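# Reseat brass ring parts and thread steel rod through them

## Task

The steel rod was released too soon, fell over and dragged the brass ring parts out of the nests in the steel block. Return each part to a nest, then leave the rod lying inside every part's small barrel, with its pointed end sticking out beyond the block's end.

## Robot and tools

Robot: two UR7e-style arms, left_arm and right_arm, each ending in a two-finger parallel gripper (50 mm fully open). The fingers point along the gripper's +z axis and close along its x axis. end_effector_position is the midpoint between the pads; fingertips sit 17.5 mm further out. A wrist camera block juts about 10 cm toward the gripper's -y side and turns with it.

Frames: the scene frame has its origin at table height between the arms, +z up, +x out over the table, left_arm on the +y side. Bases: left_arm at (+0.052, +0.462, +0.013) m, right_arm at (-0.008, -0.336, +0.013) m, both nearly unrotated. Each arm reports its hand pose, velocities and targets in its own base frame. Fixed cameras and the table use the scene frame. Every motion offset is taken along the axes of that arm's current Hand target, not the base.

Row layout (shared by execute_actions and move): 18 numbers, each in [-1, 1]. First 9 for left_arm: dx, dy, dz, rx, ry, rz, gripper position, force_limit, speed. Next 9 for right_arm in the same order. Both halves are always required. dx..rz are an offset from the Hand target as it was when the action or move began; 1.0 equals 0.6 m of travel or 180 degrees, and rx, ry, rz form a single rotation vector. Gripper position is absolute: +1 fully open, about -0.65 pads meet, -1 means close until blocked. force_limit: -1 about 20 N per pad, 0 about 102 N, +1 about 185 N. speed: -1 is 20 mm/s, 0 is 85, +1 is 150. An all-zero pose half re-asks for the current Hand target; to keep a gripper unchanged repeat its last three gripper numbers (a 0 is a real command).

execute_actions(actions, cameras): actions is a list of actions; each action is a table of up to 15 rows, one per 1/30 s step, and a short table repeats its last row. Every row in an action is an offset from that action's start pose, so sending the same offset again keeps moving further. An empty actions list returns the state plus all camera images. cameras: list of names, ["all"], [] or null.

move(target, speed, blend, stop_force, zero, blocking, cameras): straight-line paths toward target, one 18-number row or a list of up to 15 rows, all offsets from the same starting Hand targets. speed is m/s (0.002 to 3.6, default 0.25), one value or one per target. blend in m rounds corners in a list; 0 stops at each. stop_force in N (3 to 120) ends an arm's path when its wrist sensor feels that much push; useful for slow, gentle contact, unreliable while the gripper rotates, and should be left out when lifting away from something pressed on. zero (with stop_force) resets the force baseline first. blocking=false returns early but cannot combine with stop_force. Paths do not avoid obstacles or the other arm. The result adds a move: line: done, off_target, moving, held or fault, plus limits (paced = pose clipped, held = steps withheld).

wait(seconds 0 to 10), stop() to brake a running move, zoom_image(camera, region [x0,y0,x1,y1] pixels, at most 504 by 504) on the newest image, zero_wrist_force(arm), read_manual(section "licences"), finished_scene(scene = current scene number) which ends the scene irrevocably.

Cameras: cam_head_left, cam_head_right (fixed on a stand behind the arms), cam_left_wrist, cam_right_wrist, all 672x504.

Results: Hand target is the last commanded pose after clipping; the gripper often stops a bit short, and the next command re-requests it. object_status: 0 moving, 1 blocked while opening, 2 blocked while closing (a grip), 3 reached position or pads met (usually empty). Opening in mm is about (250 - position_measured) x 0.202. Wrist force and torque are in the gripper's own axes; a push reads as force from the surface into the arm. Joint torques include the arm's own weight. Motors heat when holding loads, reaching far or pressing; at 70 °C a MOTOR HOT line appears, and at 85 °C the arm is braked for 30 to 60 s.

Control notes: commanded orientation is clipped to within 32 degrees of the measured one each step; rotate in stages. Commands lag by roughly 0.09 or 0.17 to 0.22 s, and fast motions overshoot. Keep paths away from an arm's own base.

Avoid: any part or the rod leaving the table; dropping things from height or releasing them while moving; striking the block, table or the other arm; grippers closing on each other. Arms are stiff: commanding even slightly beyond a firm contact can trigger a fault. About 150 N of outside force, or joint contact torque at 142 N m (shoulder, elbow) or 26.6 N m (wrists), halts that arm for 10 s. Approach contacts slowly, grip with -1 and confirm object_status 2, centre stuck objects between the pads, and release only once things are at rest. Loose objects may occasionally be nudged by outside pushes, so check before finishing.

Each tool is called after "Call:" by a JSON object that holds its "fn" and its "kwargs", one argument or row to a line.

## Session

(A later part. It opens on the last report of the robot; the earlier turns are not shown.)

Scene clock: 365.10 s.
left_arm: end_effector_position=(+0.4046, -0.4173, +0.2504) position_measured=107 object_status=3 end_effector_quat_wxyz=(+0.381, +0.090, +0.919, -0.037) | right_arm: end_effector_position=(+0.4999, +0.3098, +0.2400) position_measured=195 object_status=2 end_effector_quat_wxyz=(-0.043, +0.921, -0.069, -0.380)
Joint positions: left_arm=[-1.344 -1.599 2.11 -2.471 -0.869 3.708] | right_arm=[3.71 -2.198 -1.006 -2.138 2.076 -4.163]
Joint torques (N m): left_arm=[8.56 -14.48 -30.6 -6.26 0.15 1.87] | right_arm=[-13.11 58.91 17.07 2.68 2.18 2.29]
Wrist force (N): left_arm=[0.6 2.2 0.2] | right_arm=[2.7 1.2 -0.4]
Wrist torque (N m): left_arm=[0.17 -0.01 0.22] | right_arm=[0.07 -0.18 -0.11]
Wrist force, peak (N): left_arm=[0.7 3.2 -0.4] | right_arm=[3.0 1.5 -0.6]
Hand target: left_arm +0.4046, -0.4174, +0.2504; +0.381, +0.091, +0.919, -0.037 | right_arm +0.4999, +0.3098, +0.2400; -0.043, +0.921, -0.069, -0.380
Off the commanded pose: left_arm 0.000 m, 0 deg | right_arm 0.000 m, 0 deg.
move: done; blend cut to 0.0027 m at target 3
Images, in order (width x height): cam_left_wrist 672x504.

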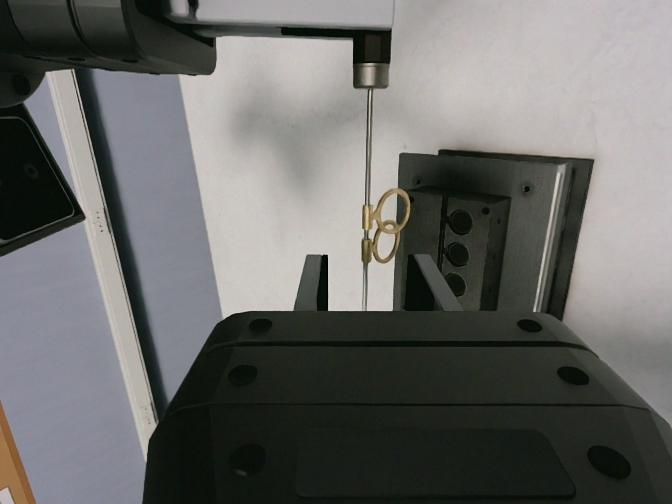

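Call:
{"fn": "move", "kwargs": {
  "target": [0,0,0.0242,0,0,0,0.3,-0.9,-0.5,0,0,0,0,0,0,-1,-0.4,-0.8],
  "speed": 0.06
}}

Call:
{"fn": "execute_actions", "kwargs": {
  "actions": [
    [[0,0,0,0,0,0,-0.35,-0.9,-0.5,0,0,0,0,0,0,-1,-0.4,-0.8]],
    [[0,0,0,0,0,0,-1,-0.9,-0.9,0,0,0,0,0,0,-1,-0.4,-0.8]]
  ]
}}

Call:
{"fn": "move", "kwargs": {
  "target": [0,0.0185,0,0,0,0,-1,-0.9,-0.9,0,0,0,0,0,0,-1,-0.4,-0.8],
  "speed": 0.03,
  "cameras": ["cam_left_wrist"]
}}

Call:
{"fn": "zoom_image", "kwargs": {
  "camera": "cam_left_wrist",
  "region": [290, 80, 450, 320]
}}

Scene clock: 370.57 s.
left_arm: end_effector_position=(+0.4146, -0.4194, +0.2401) position_measured=107 object_status=3 end_effector_quat_wxyz=(+0.381, +0.091, +0.919, -0.037) | right_arm: end_effector_position=(+0.4999, +0.3098, +0.2400) position_measured=195 object_status=2 end_effector_quat_wxyz=(-0.043, +0.921, -0.069, -0.380)
Joint positions: left_arm=[-1.322 -1.564 2.11 -2.523 -0.878 3.735] | right_arm=[3.71 -2.198 -1.006 -2.138 2.076 -4.163]
Joint torques (N m): left_arm=[9.13 -12.42 -21.97 -6.19 -0.6 1.98] | right_arm=[-12.42 59.17 17.51 2.45 2.1 2.07]
Wrist force (N): left_arm=[0.3 2.2 0.0] | right_arm=[2.6 1.1 -0.5]
Wrist torque (N m): left_arm=[0.17 0.06 0.06] | right_arm=[0.06 -0.16 -0.11]
Wrist force, peak (N): left_arm=[0.5 2.6 0.3] | right_arm=[2.9 1.6 -0.7]
Hand target: left_arm +0.4147, -0.4194, +0.2401; +0.381, +0.091, +0.919, -0.037 | right_arm +0.4999, +0.3098, +0.2400; -0.043, +0.921, -0.069, -0.380
Off the commanded pose: left_arm 0.000 m, 0 deg | right_arm 0.000 m, 0 deg.
move: done

Scene clock: 371.77 s.
left_arm: end_effector_position=(+0.4147, -0.4194, +0.2401) position_measured=235 object_status=2 end_effector_quat_wxyz=(+0.381, +0.091, +0.919, -0.037) | right_arm: end_effector_position=(+0.4999, +0.3098, +0.2400) position_measured=195 object_status=2 end_effector_quat_wxyz=(-0.043, +0.921, -0.069, -0.380)
Joint positions: left_arm=[-1.322 -1.564 2.11 -2.523 -0.878 3.735] | right_arm=[3.71 -2.198 -1.006 -2.138 2.076 -4.163]
Joint torques (N m): left_arm=[8.4 -14.69 -31.6 -6.58 -0.49 2.02] | right_arm=[-12.39 59.02 17.87 2.47 2.06 1.99]
Wrist force (N): left_arm=[0.3 2.3 -0.2] | right_arm=[2.6 1.3 -0.5]
Wrist torque (N m): left_arm=[0.18 0.04 0.06] | right_arm=[0.08 -0.17 -0.11]
Wrist force, peak (N): left_arm=[0.4 2.5 0.0] | right_arm=[2.8 1.5 -0.6]
Hand target: left_arm +0.4147, -0.4194, +0.2401; +0.381, +0.091, +0.919, -0.037 | right_arm +0.4999, +0.3098, +0.2400; -0.043, +0.921, -0.069, -0.380
Off the commanded pose: left_arm 0.000 m, 0 deg | right_arm 0.000 m, 0 deg.

Scene clock: 372.60 s.
left_arm: end_effector_position=(+0.4168, -0.4087, +0.2401) position_measured=235 object_status=2 end_effector_quat_wxyz=(+0.381, +0.091, +0.919, -0.037) | right_arm: end_effector_position=(+0.4999, +0.3098, +0.2400) position_measured=195 object_status=2 end_effector_quat_wxyz=(-0.043, +0.921, -0.069, -0.380)
Joint positions: left_arm=[-1.311 -1.582 2.13 -2.534 -0.883 3.748] | right_arm=[3.71 -2.198 -1.006 -2.138 2.076 -4.163]
Joint torques (N m): left_arm=[7.79 -29.21 -12.85 -6.84 -0.78 2.27] | right_arm=[-12.64 58.48 18.12 2.35 2.05 1.95]
Wrist force (N): left_arm=[0.2 2.0 -0.1] | right_arm=[2.7 1.4 -0.6]
Wrist torque (N m): left_arm=[0.14 0.04 0.05] | right_arm=[0.11 -0.17 -0.11]
Wrist force, peak (N): left_arm=[0.5 2.3 0.0] | right_arm=[3.2 1.2 -0.3]
Hand target: left_arm +0.4168, -0.4085, +0.2401; +0.381, +0.091, +0.919, -0.037 | right_arm +0.4999, +0.3098, +0.2400; -0.043, +0.921, -0.069, -0.380
Off the commanded pose: left_arm 0.000 m, 0 deg | right_arm 0.000 m, 0 deg.
move: done
Images, in order (width x height): cam_left_wrist 672x504.

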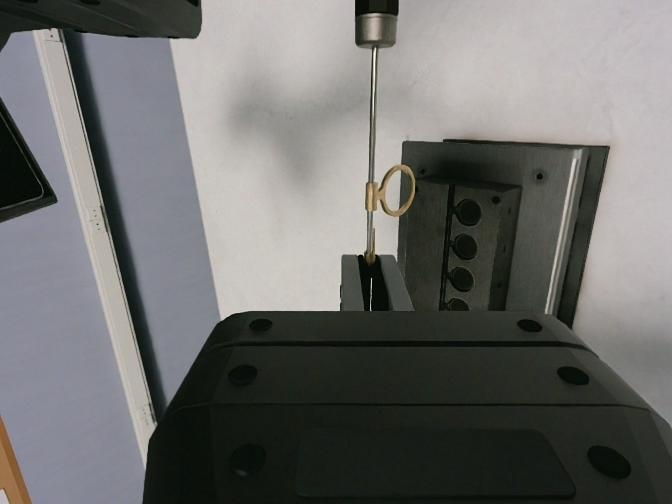

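Scaled by 2.100 from the camera's 672x504 image, which has a finer 960x720 frame.

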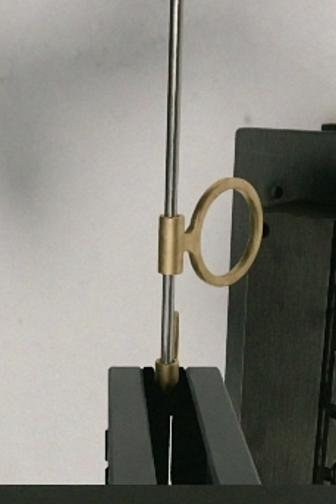

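Call:
{"fn": "move", "kwargs": {
  "target": [
    [0,0,0,0,0,0,0.3,-0.9,-0.5,0,0,0,0,0,0,-1,-0.4,-0.8],
    [0,0,-0.04,0,0,0,0.3,-0.9,-0.5,0,0,0,0,0,0,-1,-0.4,-0.8],
    [0,0.0413,-0.1642,0,0,0,0.3,-0.9,-0.5,0,0,0,0,0,0,-1,-0.4,-0.8]
  ],
  "speed": [0.05,0.08,0.2],
  "blend": [0,0.005,0],
  "cameras": ["cam_left_wrist","cam_right_wrist"]
}}

Call:
{"fn": "zoom_image", "kwargs": {
  "camera": "cam_left_wrist",
  "region": [300, 0, 420, 135]
}}

Call:
{"fn": "zoom_image", "kwargs": {
  "camera": "cam_left_wrist",
  "region": [300, 120, 420, 255]
}}

Call:
{"fn": "zoom_image", "kwargs": {
  "camera": "cam_left_wrist",
  "region": [370, 90, 560, 310]
}}

Scene clock: 379.60 s.
left_arm: end_effector_position=(+0.3533, -0.3707, +0.3097) position_measured=107 object_status=3 end_effector_quat_wxyz=(+0.381, +0.091, +0.919, -0.037) | right_arm: end_effector_position=(+0.4999, +0.3098, +0.2400) position_measured=195 object_status=2 end_effector_quat_wxyz=(-0.043, +0.921, -0.069, -0.380)
Joint positions: left_arm=[-1.454 -1.856 2.132 -2.145 -0.833 3.571] | right_arm=[3.71 -2.198 -1.006 -2.138 2.076 -4.163]
Joint torques (N m): left_arm=[-7.11 -19.65 -33.86 -0.68 3.75 -2.13] | right_arm=[-12.28 58.95 18.72 2.1 2.04 1.51]
Wrist force (N): left_arm=[0.9 2.2 0.1] | right_arm=[3.0 1.4 -0.6]
Wrist torque (N m): left_arm=[0.17 -0.08 0.24] | right_arm=[0.10 -0.22 -0.11]
Wrist force, peak (N): left_arm=[0.2 3.0 -0.9] | right_arm=[3.2 1.3 -0.4]
Hand target: left_arm +0.3533, -0.3707, +0.3097; +0.381, +0.091, +0.919, -0.037 | right_arm +0.4999, +0.3098, +0.2400; -0.043, +0.921, -0.069, -0.380
Off the commanded pose: left_arm 0.000 m, 0 deg | right_arm 0.000 m, 0 deg.
move: done
Images, in order (width x height): cam_left_wrist 672x504, cam_right_wrist 672x504.

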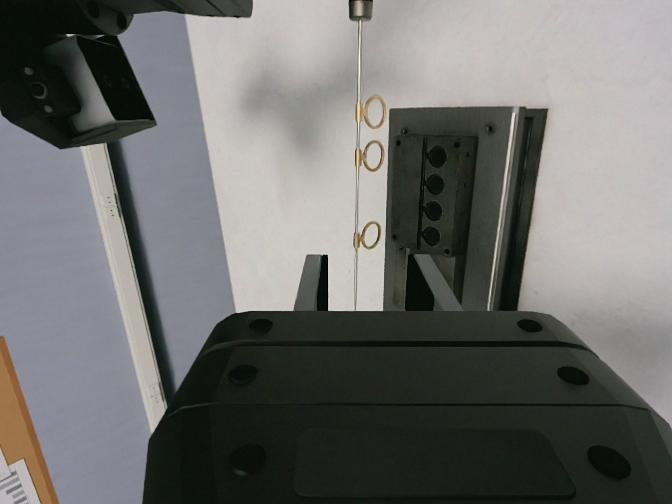

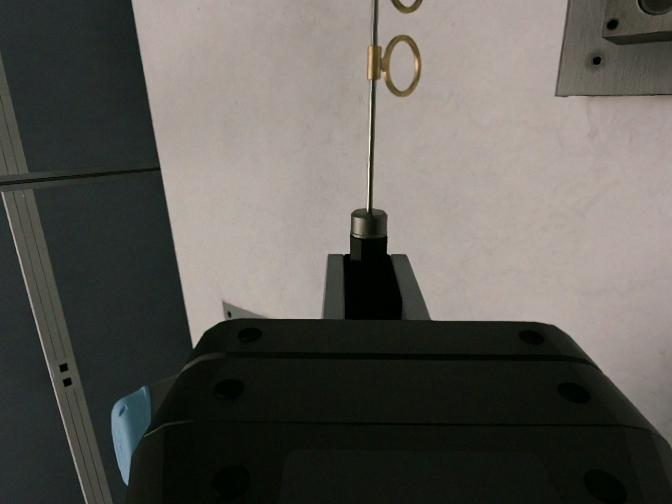

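Scaled by 3.733 from the camera's 672x504 image, which has a finer 960x720 frame.

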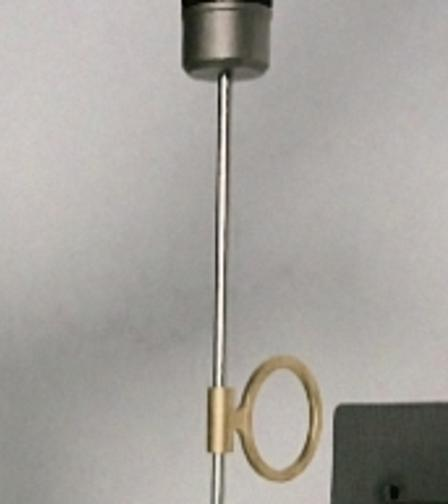

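Scaled by 3.733 from the camera's 672x504 image, which has a finer 960x720 frame.

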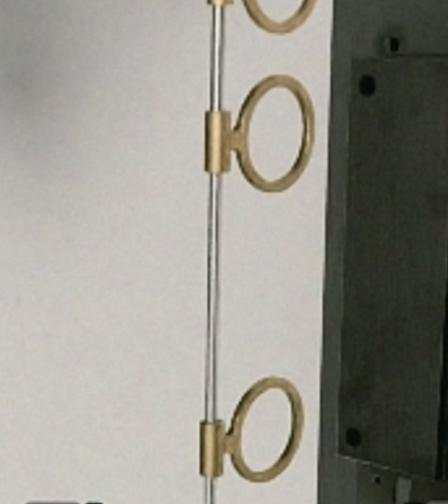

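Scaled by 2.291 from the camera's 672x504 image, which has a finer 960x720 frame.

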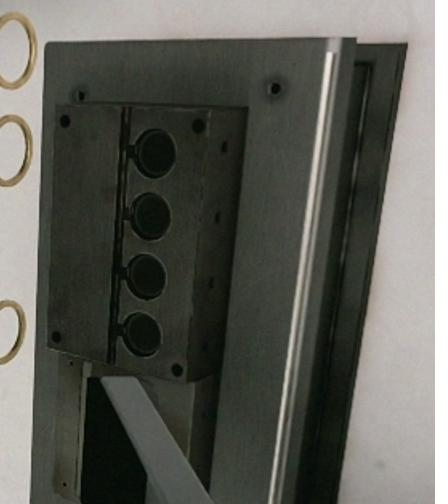

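Call:
{"fn": "move", "kwargs": {
  "target": [0.115,0.110,0.2267,0,0,0,0.3,-0.9,-0.5,0.1700,-0.0631,0.0769,0,0,0,-1,-0.4,-0.8],
  "speed": 0.12,
  "cameras": ["cam_left_wrist","cam_right_wrist","cam_head_left"]
}}

Call:
{"fn": "zoom_image", "kwargs": {
  "camera": "cam_left_wrist",
  "region": [290, 0, 510, 300]
}}

Call:
{"fn": "zoom_image", "kwargs": {
  "camera": "cam_right_wrist",
  "region": [250, 0, 490, 260]
}}

Scene clock: 420.73 s.
left_arm: end_effector_position=(+0.4127, -0.3151, +0.1648) position_measured=107 object_status=3 end_effector_quat_wxyz=(+0.381, +0.091, +0.919, -0.037) | right_arm: end_effector_position=(+0.5454, +0.3436, +0.1364) position_measured=195 object_status=2 end_effector_quat_wxyz=(-0.043, +0.921, -0.069, -0.380)
Joint positions: left_arm=[-1.251 -1.624 2.43 -2.835 -0.908 3.818] | right_arm=[3.715 -2.393 -0.937 -2.01 2.079 -4.159]
Joint torques (N m): left_arm=[9.12 -11.12 -8.98 -6.58 -0.67 2.03] | right_arm=[13.96 46.06 39.27 3.22 2.31 2.81]
Wrist force (N): left_arm=[0.0 2.1 0.5] | right_arm=[3.1 1.0 -0.6]
Wrist torque (N m): left_arm=[0.18 0.08 0.06] | right_arm=[0.03 -0.24 -0.11]
Wrist force, peak (N): left_arm=[0.6 2.6 1.4] | right_arm=[3.6 1.1 -0.2]
Hand target: left_arm +0.4127, -0.3151, +0.1648; +0.381, +0.091, +0.919, -0.037 | right_arm +0.5454, +0.3436, +0.1363; -0.043, +0.921, -0.069, -0.380
Off the commanded pose: left_arm 0.000 m, 0 deg | right_arm 0.000 m, 0 deg.
move: done
Images, in order (width x height): cam_head_left 672x504, cam_left_wrist 672x504, cam_right_wrist 672x504.

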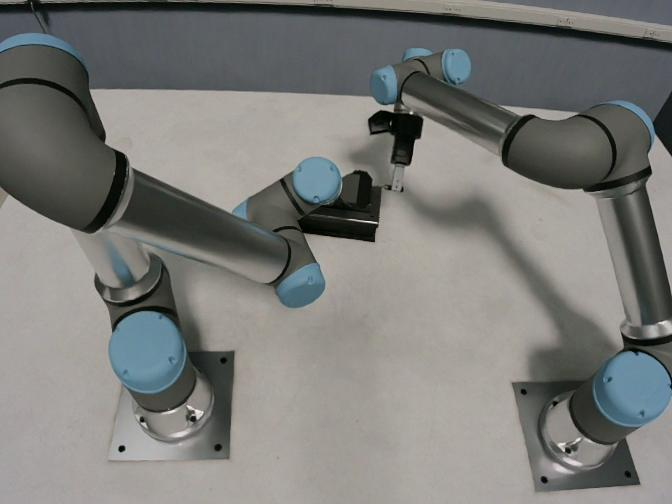

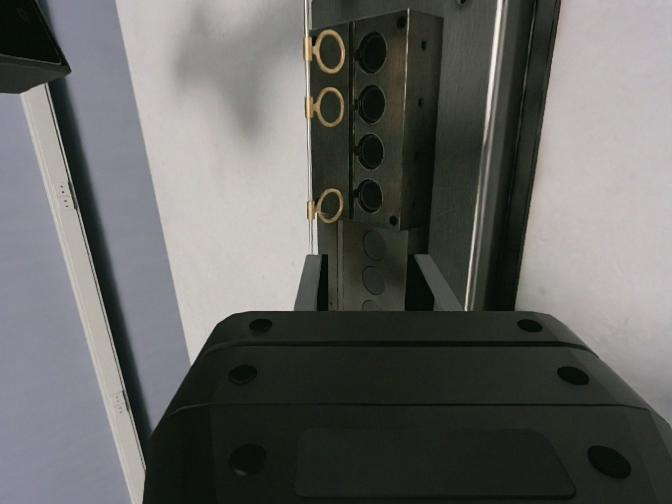

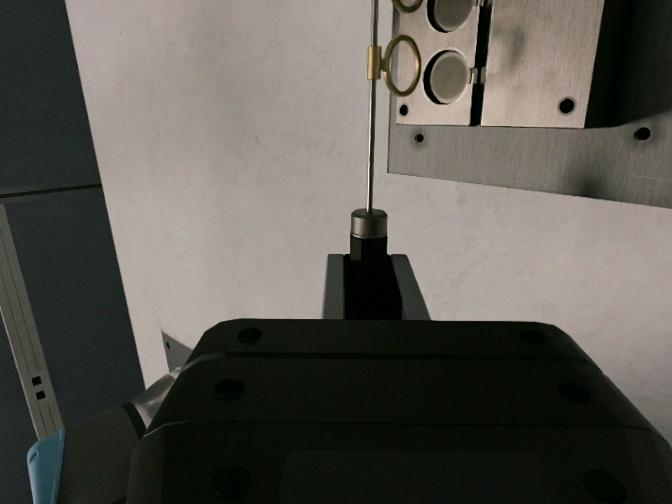

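Scaled by 1.680 from the camera's 672x504 image, which has a finer 960x720 frame.

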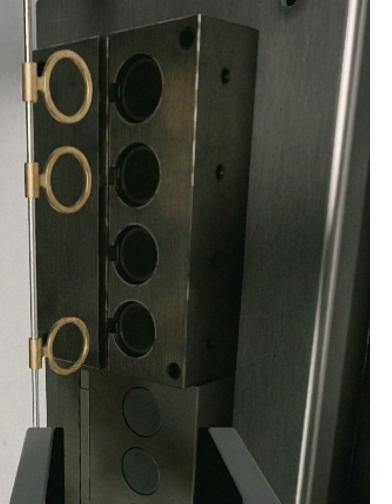

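Scaled by 1.938 from the camera's 672x504 image, which has a finer 960x720 frame.

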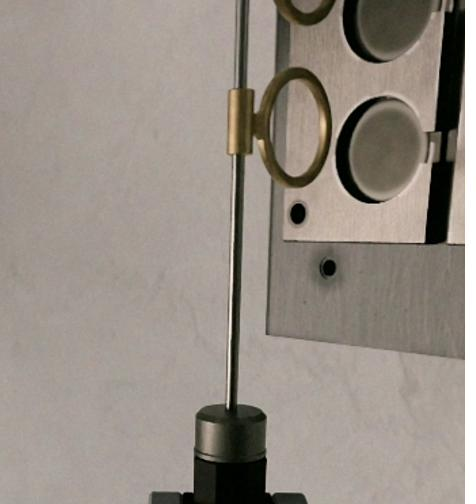

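Call:
{"fn": "move", "kwargs": {
  "target": [0,0,0,0,0,0,0.3,-0.9,-0.5,0.02357,0.00343,0.02087,0,0,0,-1,-0.4,-0.8],
  "speed": 0.04,
  "cameras": ["cam_left_wrist","cam_right_wrist"]
}}

Call:
{"fn": "zoom_image", "kwargs": {
  "camera": "cam_left_wrist",
  "region": [290, 0, 430, 240]
}}

Call:
{"fn": "zoom_image", "kwargs": {
  "camera": "cam_right_wrist",
  "region": [290, 0, 490, 240]
}}

Scene clock: 447.73 s.
left_arm: end_effector_position=(+0.4127, -0.3151, +0.1648) position_measured=107 object_status=3 end_effector_quat_wxyz=(+0.381, +0.091, +0.919, -0.037) | right_arm: end_effector_position=(+0.5463, +0.3419, +0.1176) position_measured=195 object_status=2 end_effector_quat_wxyz=(-0.043, +0.921, -0.069, -0.380)
Joint positions: left_arm=[-1.251 -1.623 2.43 -2.836 -0.908 3.818] | right_arm=[3.712 -2.405 -0.964 -1.972 2.078 -4.161]
Joint torques (N m): left_arm=[8.18 -8.04 -8.9 -6.65 -0.63 2.02] | right_arm=[-12.9 46.6 14.53 2.94 -0.43 -2.6]
Wrist force (N): left_arm=[0.2 2.6 0.7] | right_arm=[3.1 1.0 -0.8]
Wrist torque (N m): left_arm=[0.25 0.06 0.05] | right_arm=[0.04 -0.22 -0.03]
Wrist force, peak (N): left_arm=[0.0 2.8 0.5] | right_arm=[3.2 1.3 -0.5]
Hand target: left_arm +0.4127, -0.3151, +0.1648; +0.381, +0.091, +0.919, -0.037 | right_arm +0.5463, +0.3418, +0.1174; -0.043, +0.921, -0.069, -0.380
Off the commanded pose: left_arm 0.000 m, 0 deg | right_arm 0.000 m, 0 deg.
move: done
Images, in order (width x height): cam_left_wrist 672x504, cam_right_wrist 672x504.

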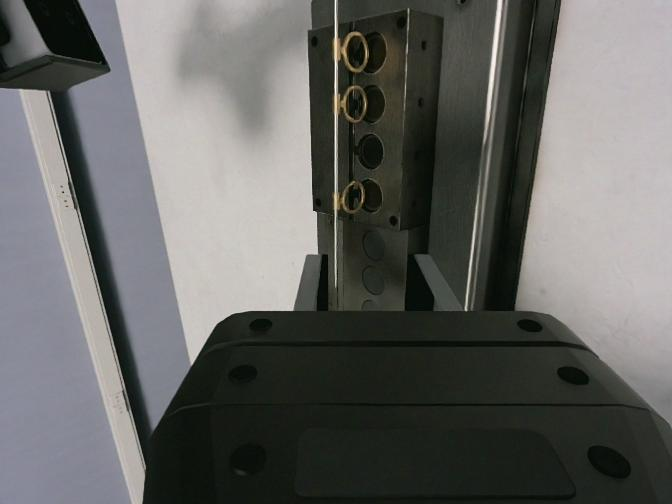

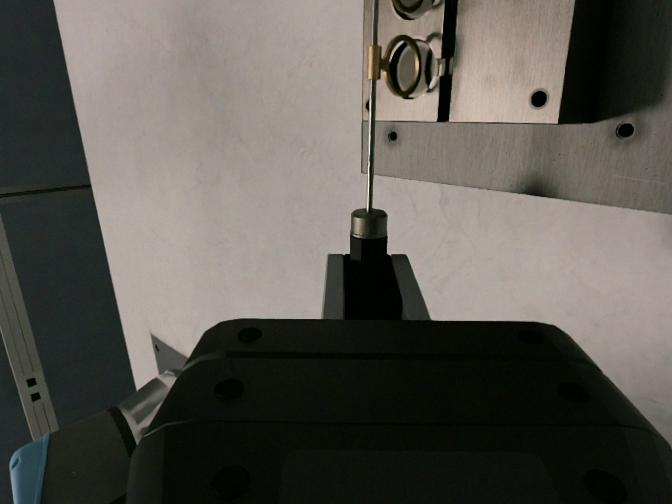

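Scaled by 2.100 from the camera's 672x504 image, which has a finer 960x720 frame.

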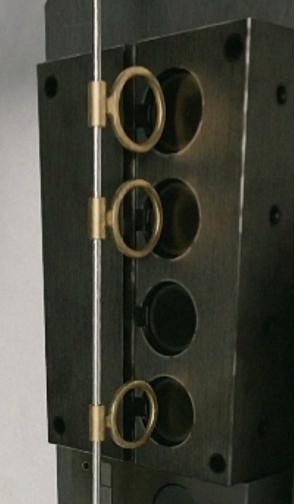

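Scaled by 2.100 from the camera's 672x504 image, which has a finer 960x720 frame.

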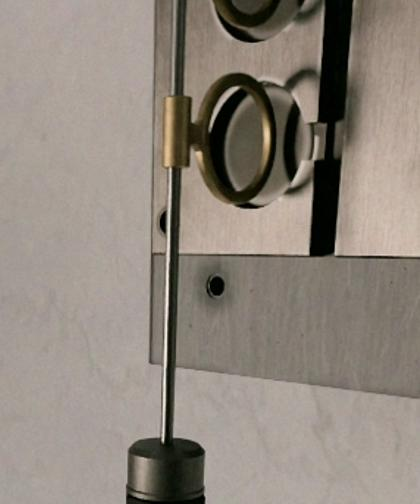

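Call:
{"fn": "move", "kwargs": {
  "target": [
    [0,0,0,0,0,0,0.3,-0.9,-0.5,0.00306,0.00011,0.00306,0,0,0,-1,-0.4,-0.8],
    [0,0,0,0,0,0,0.3,-0.9,-0.5,0.01013,-0.00015,-0.00401,0,0,0,-1,-0.4,-0.8]
  ],
  "speed": 0.02,
  "stop_force": 5,
  "cameras": ["cam_left_wrist","cam_right_wrist"]
}}

Call:
{"fn": "zoom_image", "kwargs": {
  "camera": "cam_left_wrist",
  "region": [290, 0, 430, 240]
}}

Call:
{"fn": "zoom_image", "kwargs": {
  "camera": "cam_right_wrist",
  "region": [290, 0, 490, 240]
}}

Scene clock: 473.83 s.
left_arm: end_effector_position=(+0.4127, -0.3151, +0.1648) position_measured=107 object_status=3 end_effector_quat_wxyz=(+0.381, +0.091, +0.919, -0.037) | right_arm: end_effector_position=(+0.5522, +0.3410, +0.1148) position_measured=195 object_status=2 end_effector_quat_wxyz=(-0.043, +0.921, -0.069, -0.380)
Joint positions: left_arm=[-1.251 -1.623 2.43 -2.836 -0.908 3.818] | right_arm=[3.707 -2.422 -0.94 -1.981 2.075 -4.165]
Joint torques (N m): left_arm=[8.33 -8.06 -8.78 -6.66 -0.68 1.96] | right_arm=[-12.91 46.8 38.57 -0.93 -0.46 -2.57]
Wrist force (N): left_arm=[0.1 2.4 0.3] | right_arm=[2.8 1.3 -0.7]
Wrist torque (N m): left_arm=[0.22 0.08 0.05] | right_arm=[0.07 -0.20 -0.02]
Wrist force, peak (N): left_arm=[0.3 2.6 0.7] | right_arm=[1.2 1.6 -2.8]
Hand target: left_arm +0.4127, -0.3151, +0.1648; +0.381, +0.091, +0.919, -0.037 | right_arm +0.5522, +0.3410, +0.1148; -0.043, +0.921, -0.069, -0.380
Off the commanded pose: left_arm 0.000 m, 0 deg | right_arm 0.000 m, 0 deg.
move: done
Images, in order (width x height): cam_left_wrist 672x504, cam_right_wrist 672x504.

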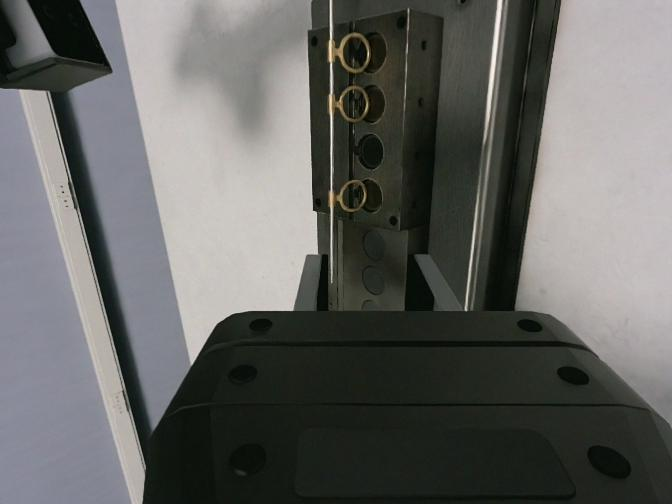

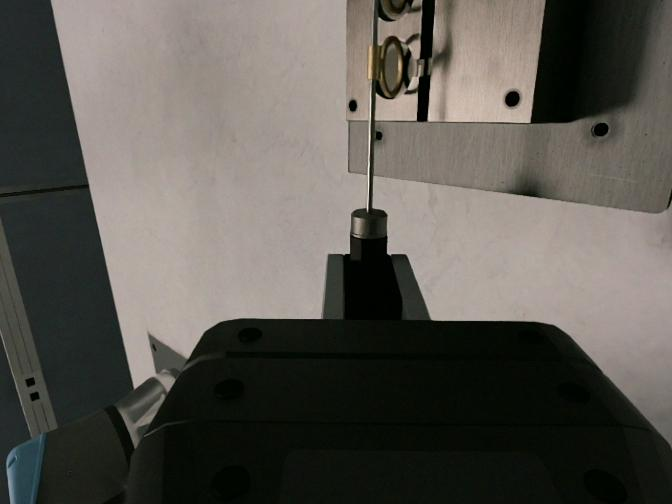

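Scaled by 2.100 from the camera's 672x504 image, which has a finer 960x720 frame.

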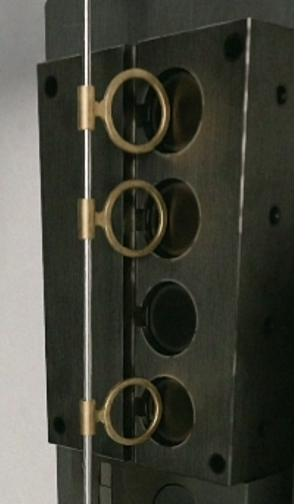

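Scaled by 2.100 from the camera's 672x504 image, which has a finer 960x720 frame.

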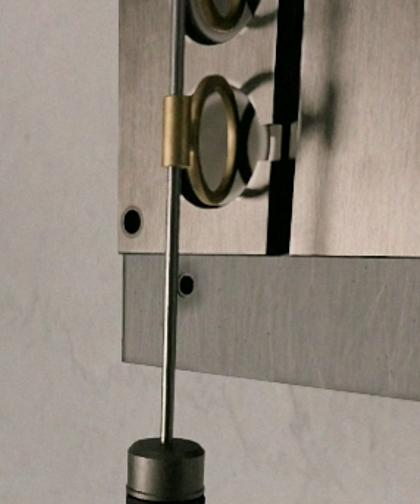

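Call:
{"fn": "move", "kwargs": {
  "target": [0,0,0,0,0,0,0.3,-0.9,-0.5,0.01497,-0.00021,-0.00577,0,0,0,-1,-0.4,-0.8],
  "speed": 0.02,
  "stop_force": 5,
  "cameras": ["cam_left_wrist","cam_right_wrist"]
}}

Call:
{"fn": "zoom_image", "kwargs": {
  "camera": "cam_left_wrist",
  "region": [290, 0, 430, 240]
}}

Call:
{"fn": "zoom_image", "kwargs": {
  "camera": "cam_right_wrist",
  "region": [290, 0, 490, 240]
}}

Scene clock: 483.33 s.
left_arm: end_effector_position=(+0.4127, -0.3151, +0.1648) position_measured=107 object_status=3 end_effector_quat_wxyz=(+0.381, +0.091, +0.919, -0.037) | right_arm: end_effector_position=(+0.5610, +0.3399, +0.1110) position_measured=195 object_status=2 end_effector_quat_wxyz=(-0.043, +0.921, -0.069, -0.380)
Joint positions: left_arm=[-1.251 -1.623 2.43 -2.836 -0.908 3.818] | right_arm=[3.7 -2.447 -0.904 -1.996 2.071 -4.172]
Joint torques (N m): left_arm=[7.93 -7.99 -8.65 -6.65 -0.59 1.91] | right_arm=[-12.99 48.15 38.87 -0.82 -0.38 -2.53]
Wrist force (N): left_arm=[0.2 2.4 0.4] | right_arm=[2.8 1.0 -0.7]
Wrist torque (N m): left_arm=[0.22 0.06 0.05] | right_arm=[0.01 -0.19 -0.02]
Wrist force, peak (N): left_arm=[0.1 2.7 0.4] | right_arm=[3.1 1.1 -0.8]
Hand target: left_arm +0.4127, -0.3151, +0.1648; +0.381, +0.091, +0.919, -0.037 | right_arm +0.5610, +0.3399, +0.1110; -0.043, +0.921, -0.069, -0.380
Off the commanded pose: left_arm 0.000 m, 0 deg | right_arm 0.000 m, 0 deg.
move: done
Images, in order (width x height): cam_left_wrist 672x504, cam_right_wrist 672x504.

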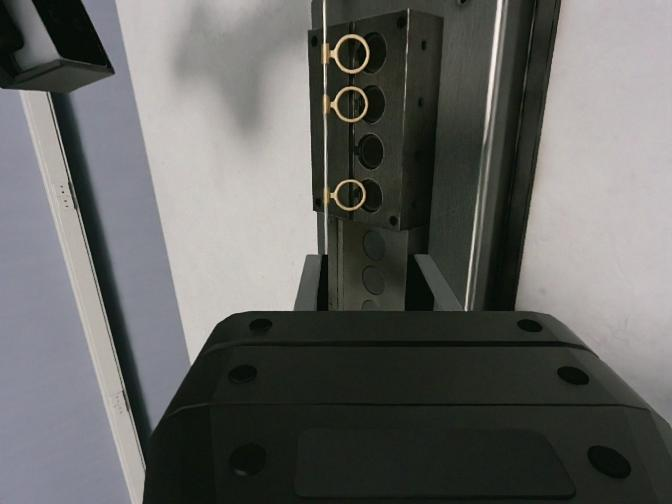

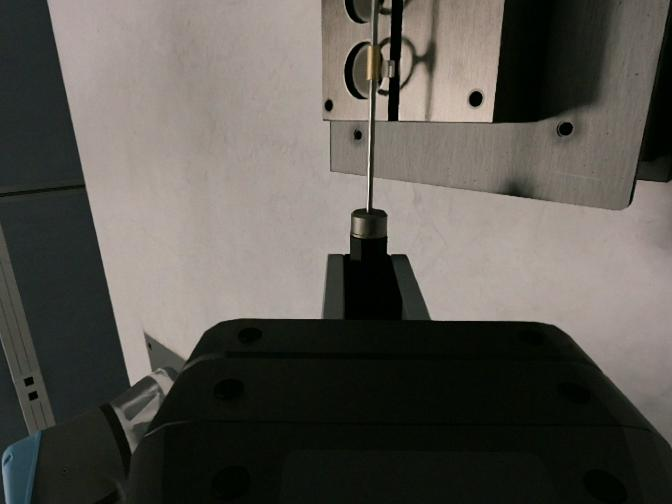

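Scaled by 2.100 from the camera's 672x504 image, which has a finer 960x720 frame.

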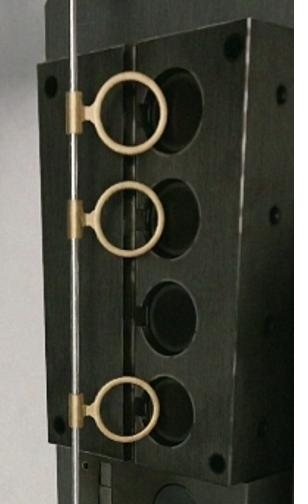

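Scaled by 2.100 from the camera's 672x504 image, which has a finer 960x720 frame.

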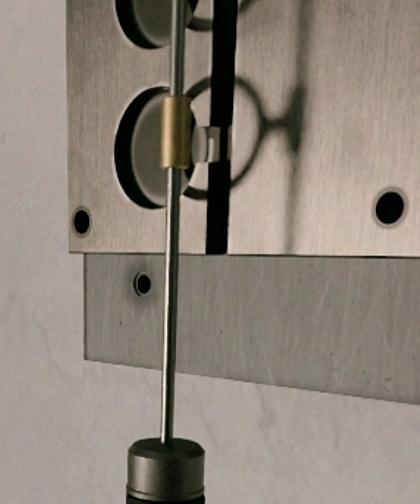

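Call:
{"fn": "move", "kwargs": {
  "target": [0,0,0,0,0,0,0.3,-0.9,-0.5,0.00707,0.00101,0.01175,0,0,0,-1,-0.4,-0.8],
  "speed": 0.02,
  "stop_force": 5,
  "cameras": ["cam_left_wrist","cam_right_wrist"]
}}

Call:
{"fn": "zoom_image", "kwargs": {
  "camera": "cam_left_wrist",
  "region": [290, 0, 430, 240]
}}

Call:
{"fn": "zoom_image", "kwargs": {
  "camera": "cam_right_wrist",
  "region": [290, 0, 490, 240]
}}

Scene clock: 504.50 s.
left_arm: end_effector_position=(+0.4127, -0.3151, +0.1648) position_measured=107 object_status=3 end_effector_quat_wxyz=(+0.381, +0.091, +0.919, -0.037) | right_arm: end_effector_position=(+0.5589, +0.3398, +0.1030) position_measured=195 object_status=2 end_effector_quat_wxyz=(-0.043, +0.921, -0.069, -0.380)
Joint positions: left_arm=[-1.251 -1.623 2.43 -2.836 -0.908 3.818] | right_arm=[3.701 -2.446 -0.925 -1.974 2.072 -4.171]
Joint torques (N m): left_arm=[8.07 -8.25 -8.78 -6.72 -0.61 1.92] | right_arm=[14.51 66.79 14.94 3.16 2.32 2.84]
Wrist force (N): left_arm=[0.4 2.3 0.5] | right_arm=[2.7 1.1 -0.6]
Wrist torque (N m): left_arm=[0.20 0.04 0.05] | right_arm=[0.04 -0.16 -0.08]
Wrist force, peak (N): left_arm=[0.3 2.6 0.6] | right_arm=[3.2 1.1 -0.7]
Hand target: left_arm +0.4127, -0.3151, +0.1648; +0.381, +0.091, +0.919, -0.037 | right_arm +0.5589, +0.3398, +0.1030; -0.043, +0.921, -0.069, -0.380
Off the commanded pose: left_arm 0.000 m, 0 deg | right_arm 0.000 m, 0 deg.
move: done
Images, in order (width x height): cam_left_wrist 672x504, cam_right_wrist 672x504.

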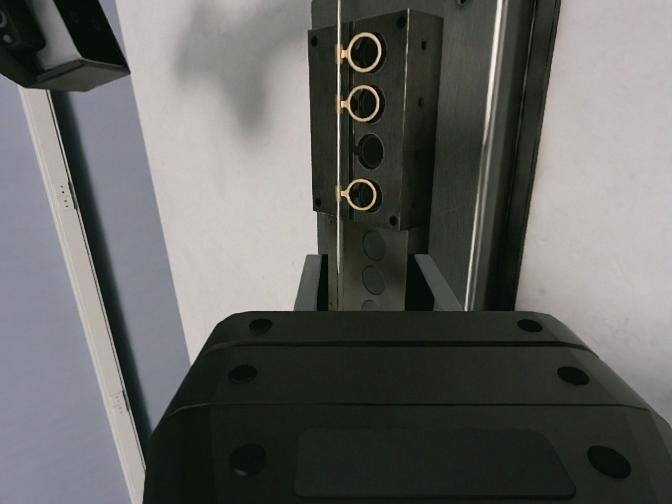

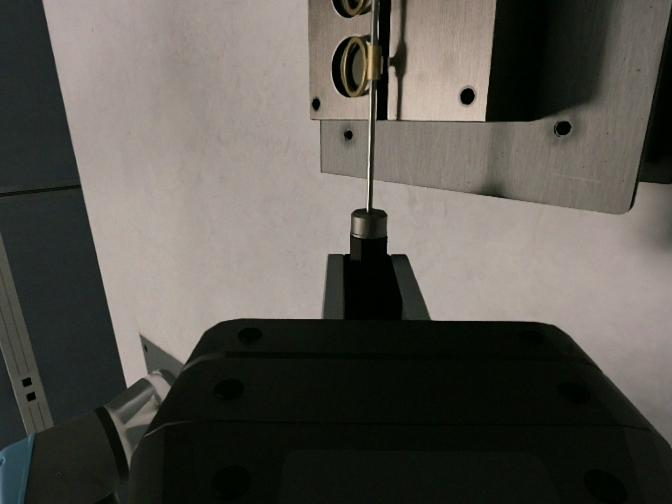

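Scaled by 2.100 from the camera's 672x504 image, which has a finer 960x720 frame.

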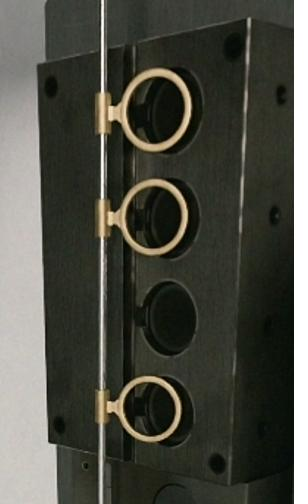

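Scaled by 2.100 from the camera's 672x504 image, which has a finer 960x720 frame.

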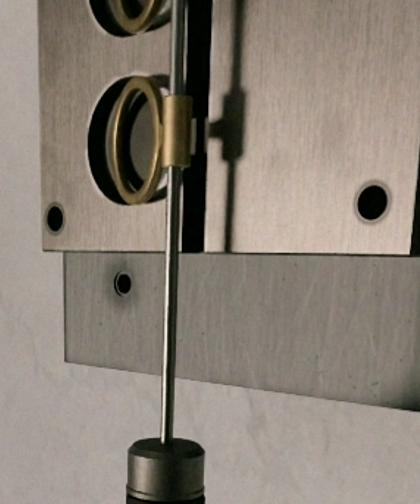

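Call:
{"fn": "move", "kwargs": {
  "target": [0,0,0,0,0,0,0.3,-0.9,-0.5,0.00259,0.00021,0.00589,0,0,0,-1,-0.4,-0.8],
  "speed": 0.02,
  "stop_force": 5,
  "cameras": ["cam_left_wrist","cam_right_wrist"]
}}

Call:
{"fn": "zoom_image", "kwargs": {
  "camera": "cam_left_wrist",
  "region": [290, 0, 430, 240]
}}

Call:
{"fn": "zoom_image", "kwargs": {
  "camera": "cam_right_wrist",
  "region": [300, 0, 460, 200]
}}

Scene clock: 515.90 s.
left_arm: end_effector_position=(+0.4127, -0.3151, +0.1648) position_measured=107 object_status=3 end_effector_quat_wxyz=(+0.381, +0.091, +0.919, -0.037) | right_arm: end_effector_position=(+0.5575, +0.3400, +0.0994) position_measured=195 object_status=2 end_effector_quat_wxyz=(-0.043, +0.921, -0.069, -0.380)
Joint positions: left_arm=[-1.251 -1.623 2.43 -2.836 -0.908 3.818] | right_arm=[3.703 -2.445 -0.937 -1.963 2.072 -4.17]
Joint torques (N m): left_arm=[8.48 -8.46 -8.97 -6.65 -0.48 1.89] | right_arm=[14.12 67.19 14.79 3.19 2.35 2.82]
Wrist force (N): left_arm=[0.4 2.2 0.3] | right_arm=[2.7 1.2 -0.7]
Wrist torque (N m): left_arm=[0.19 0.02 0.06] | right_arm=[0.06 -0.19 -0.10]
Wrist force, peak (N): left_arm=[0.1 2.7 0.4] | right_arm=[3.0 1.3 -0.7]
Hand target: left_arm +0.4127, -0.3151, +0.1648; +0.381, +0.091, +0.919, -0.037 | right_arm +0.5575, +0.3400, +0.0994; -0.043, +0.921, -0.069, -0.380
Off the commanded pose: left_arm 0.000 m, 0 deg | right_arm 0.000 m, 0 deg.
move: done
Images, in order (width x height): cam_left_wrist 672x504, cam_right_wrist 672x504.

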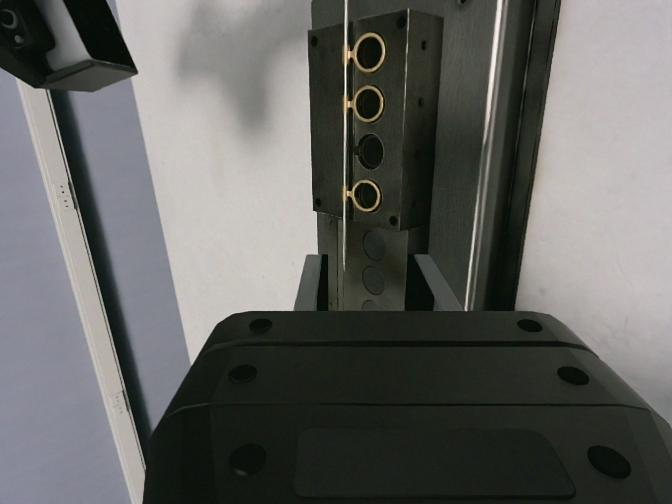

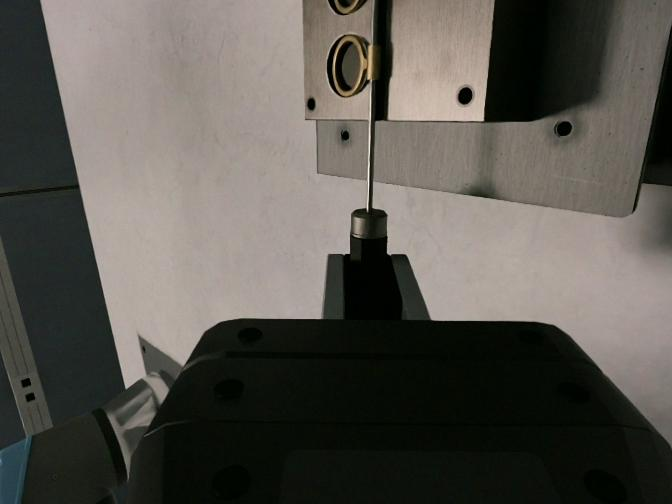

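Scaled by 2.100 from the camera's 672x504 image, which has a finer 960x720 frame.

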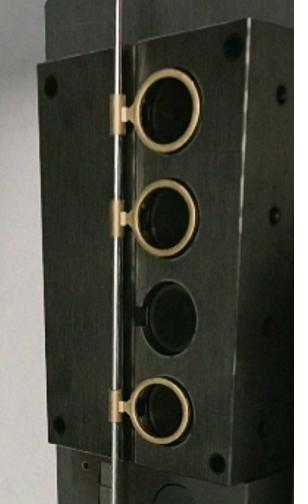

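Scaled by 2.520 from the camera's 672x504 image, which has a finer 960x720 frame.

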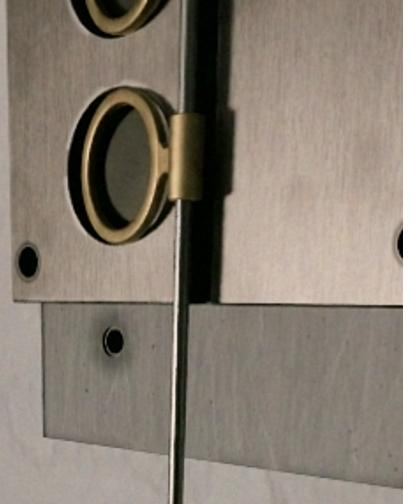

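Call:
{"fn": "move", "kwargs": {
  "target": [0,0,0,0,0,0,0.3,-0.9,-0.5,0.00224,0.00011,0.00294,0,0,0,-1,-0.4,-0.8],
  "speed": 0.01,
  "stop_force": 4,
  "cameras": ["cam_left_wrist","cam_right_wrist"]
}}

Call:
{"fn": "zoom_image", "kwargs": {
  "camera": "cam_left_wrist",
  "region": [290, 0, 430, 240]
}}

Call:
{"fn": "zoom_image", "kwargs": {
  "camera": "cam_right_wrist",
  "region": [300, 0, 460, 200]
}}

Scene clock: 534.03 s.
left_arm: end_effector_position=(+0.4127, -0.3151, +0.1648) position_measured=107 object_status=3 end_effector_quat_wxyz=(+0.381, +0.091, +0.919, -0.037) | right_arm: end_effector_position=(+0.5572, +0.3400, +0.0972) position_measured=195 object_status=2 end_effector_quat_wxyz=(-0.043, +0.921, -0.069, -0.380)
Joint positions: left_arm=[-1.251 -1.623 2.43 -2.836 -0.908 3.818] | right_arm=[3.703 -2.446 -0.941 -1.958 2.072 -4.17]
Joint torques (N m): left_arm=[8.24 -8.72 -8.65 -6.61 -0.44 1.88] | right_arm=[13.95 47.11 14.87 3.13 2.3 2.77]
Wrist force (N): left_arm=[0.3 2.5 0.6] | right_arm=[2.9 1.3 -0.5]
Wrist torque (N m): left_arm=[0.23 0.05 0.06] | right_arm=[0.08 -0.20 -0.10]
Wrist force, peak (N): left_arm=[0.4 2.8 0.4] | right_arm=[3.0 1.3 -0.7]
Hand target: left_arm +0.4127, -0.3151, +0.1648; +0.381, +0.091, +0.919, -0.037 | right_arm +0.5572, +0.3400, +0.0972; -0.043, +0.921, -0.069, -0.380
Off the commanded pose: left_arm 0.000 m, 0 deg | right_arm 0.000 m, 0 deg.
move: done
Images, in order (width x height): cam_left_wrist 672x504, cam_right_wrist 672x504.

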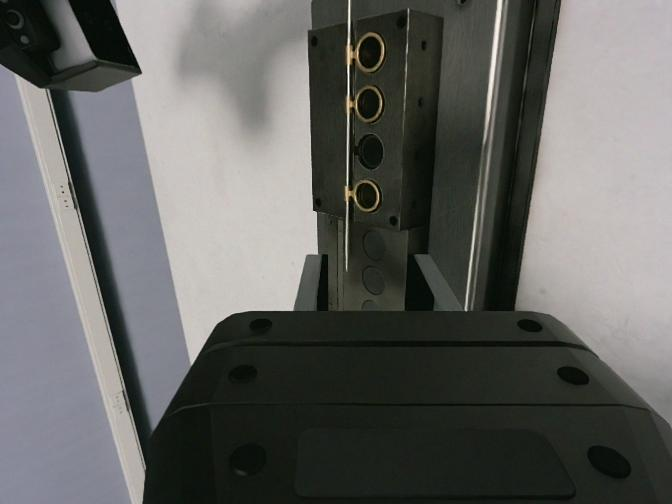

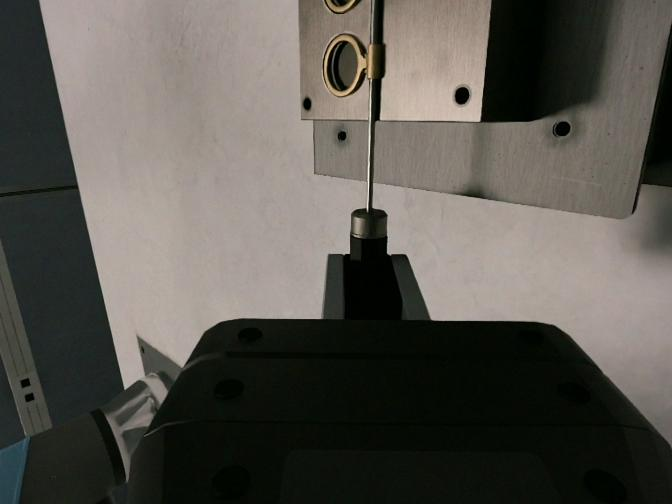

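Scaled by 2.100 from the camera's 672x504 image, which has a finer 960x720 frame.

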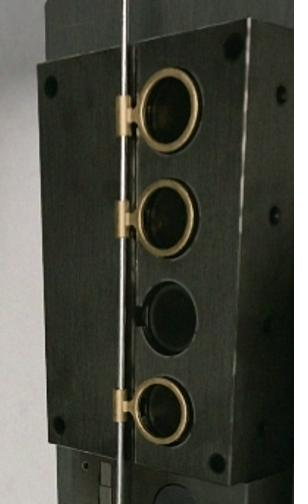

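Scaled by 2.520 from the camera's 672x504 image, which has a finer 960x720 frame.

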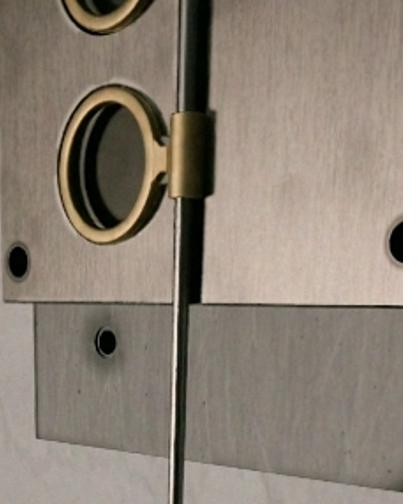

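Call:
{"fn": "zoom_image", "kwargs": {
  "camera": "cam_right_wrist",
  "region": [315, 20, 405, 130]
}}

Call:
{"fn": "zoom_image", "kwargs": {
  "camera": "cam_left_wrist",
  "region": [330, 20, 400, 125]
}}

Call:
{"fn": "zoom_image", "kwargs": {
  "camera": "cam_left_wrist",
  "region": [325, 130, 395, 235]
}}

Scaled by 4.582 from the camera's 672x504 image, which has a finer 960x720 frame.

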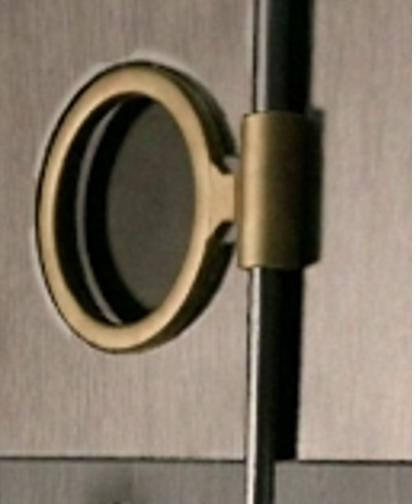

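Scaled by 4.800 from the camera's 672x504 image, which has a finer 960x720 frame.

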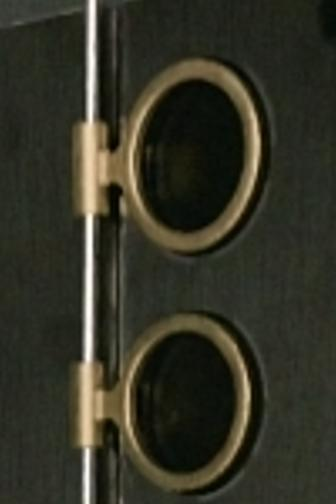

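Scaled by 4.800 from the camera's 672x504 image, which has a finer 960x720 frame.

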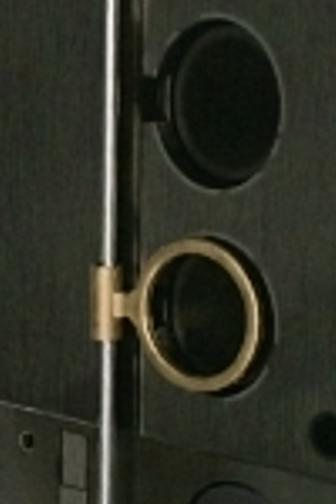

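Call:
{"fn": "zoom_image", "kwargs": {
  "camera": "cam_right_wrist",
  "region": [350, 80, 400, 140]
}}

Call:
{"fn": "zoom_image", "kwargs": {
  "camera": "cam_right_wrist",
  "region": [350, 0, 400, 60]
}}

Scaled by 8.400 from the camera's 672x504 image, which has a finer 960x720 frame.

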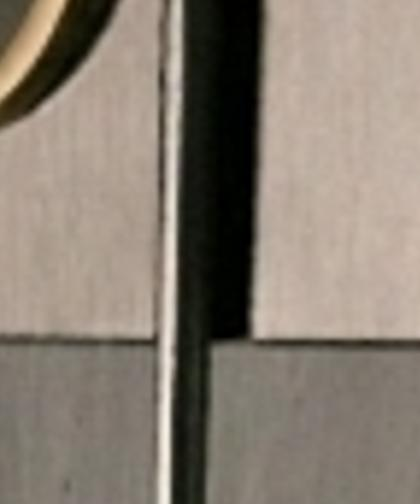

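Scaled by 8.400 from the camera's 672x504 image, which has a finer 960x720 frame.

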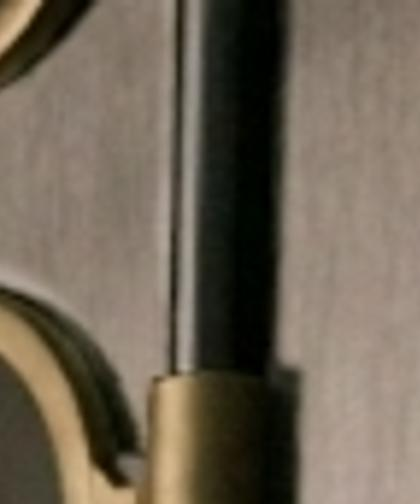

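Call:
{"fn": "move", "kwargs": {
  "target": [0, 0, 0, 0, 0, 0, 0.3, -0.9, -0.5, 0.001532, 0.000089, 0.002473, 0, 0, 0, -1, -0.4, -0.8],
  "speed": 0.01,
  "stop_force": 4,
  "cameras": ["cam_left_wrist", "cam_right_wrist"]
}}

Scene clock: 625.47 s.
left_arm: end_effector_position=(+0.4127, -0.3151, +0.1648) position_measured=107 object_status=3 end_effector_quat_wxyz=(+0.381, +0.091, +0.919, -0.037) | right_arm: end_effector_position=(+0.5569, +0.3401, +0.0955) position_measured=195 object_status=2 end_effector_quat_wxyz=(-0.043, +0.921, -0.069, -0.380)
Joint positions: left_arm=[-1.251 -1.623 2.43 -2.836 -0.908 3.818] | right_arm=[3.703 -2.446 -0.945 -1.953 2.073 -4.169]
Joint torques (N m): left_arm=[7.73 -8.22 -8.69 -6.58 -0.31 2] | right_arm=[13.94 45.35 13.77 3.24 1.92 3.06]
Wrist force (N): left_arm=[0.1 2.5 0.2] | right_arm=[0.3 1.5 -2.7]
Wrist torque (N m): left_arm=[0.23 0.07 0.06] | right_arm=[0.26 -0.22 -0.37]
Wrist force, peak (N): left_arm=[0.4 2.6 0.6] | right_arm=[3.0 1.3 -0.7]
Hand target: left_arm +0.4127, -0.3151, +0.1648; +0.381, +0.091, +0.919, -0.037 | right_arm +0.5569, +0.3401, +0.0955; -0.043, +0.921, -0.069, -0.380
Off the commanded pose: left_arm 0.000 m, 0 deg | right_arm 0.000 m, 0 deg.
move: done
Images, in order (width x height): cam_left_wrist 672x504, cam_right_wrist 672x504.

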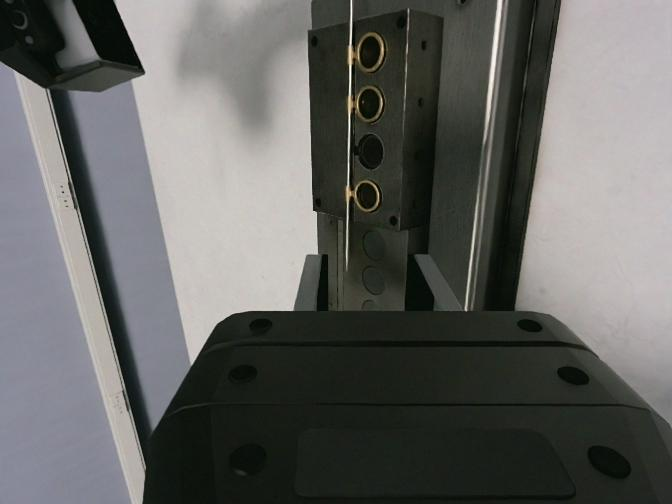

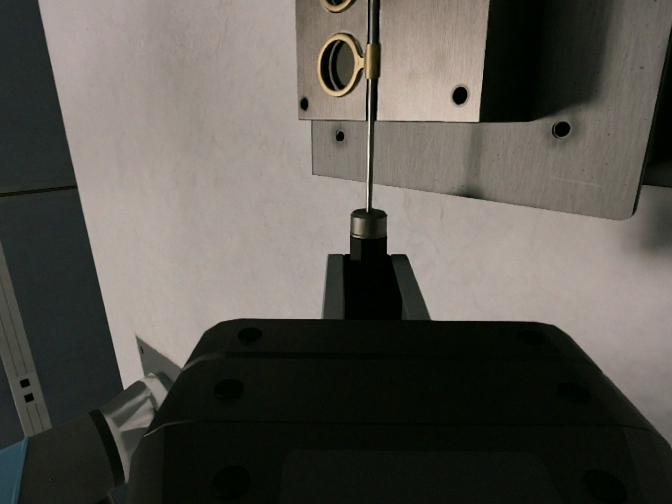

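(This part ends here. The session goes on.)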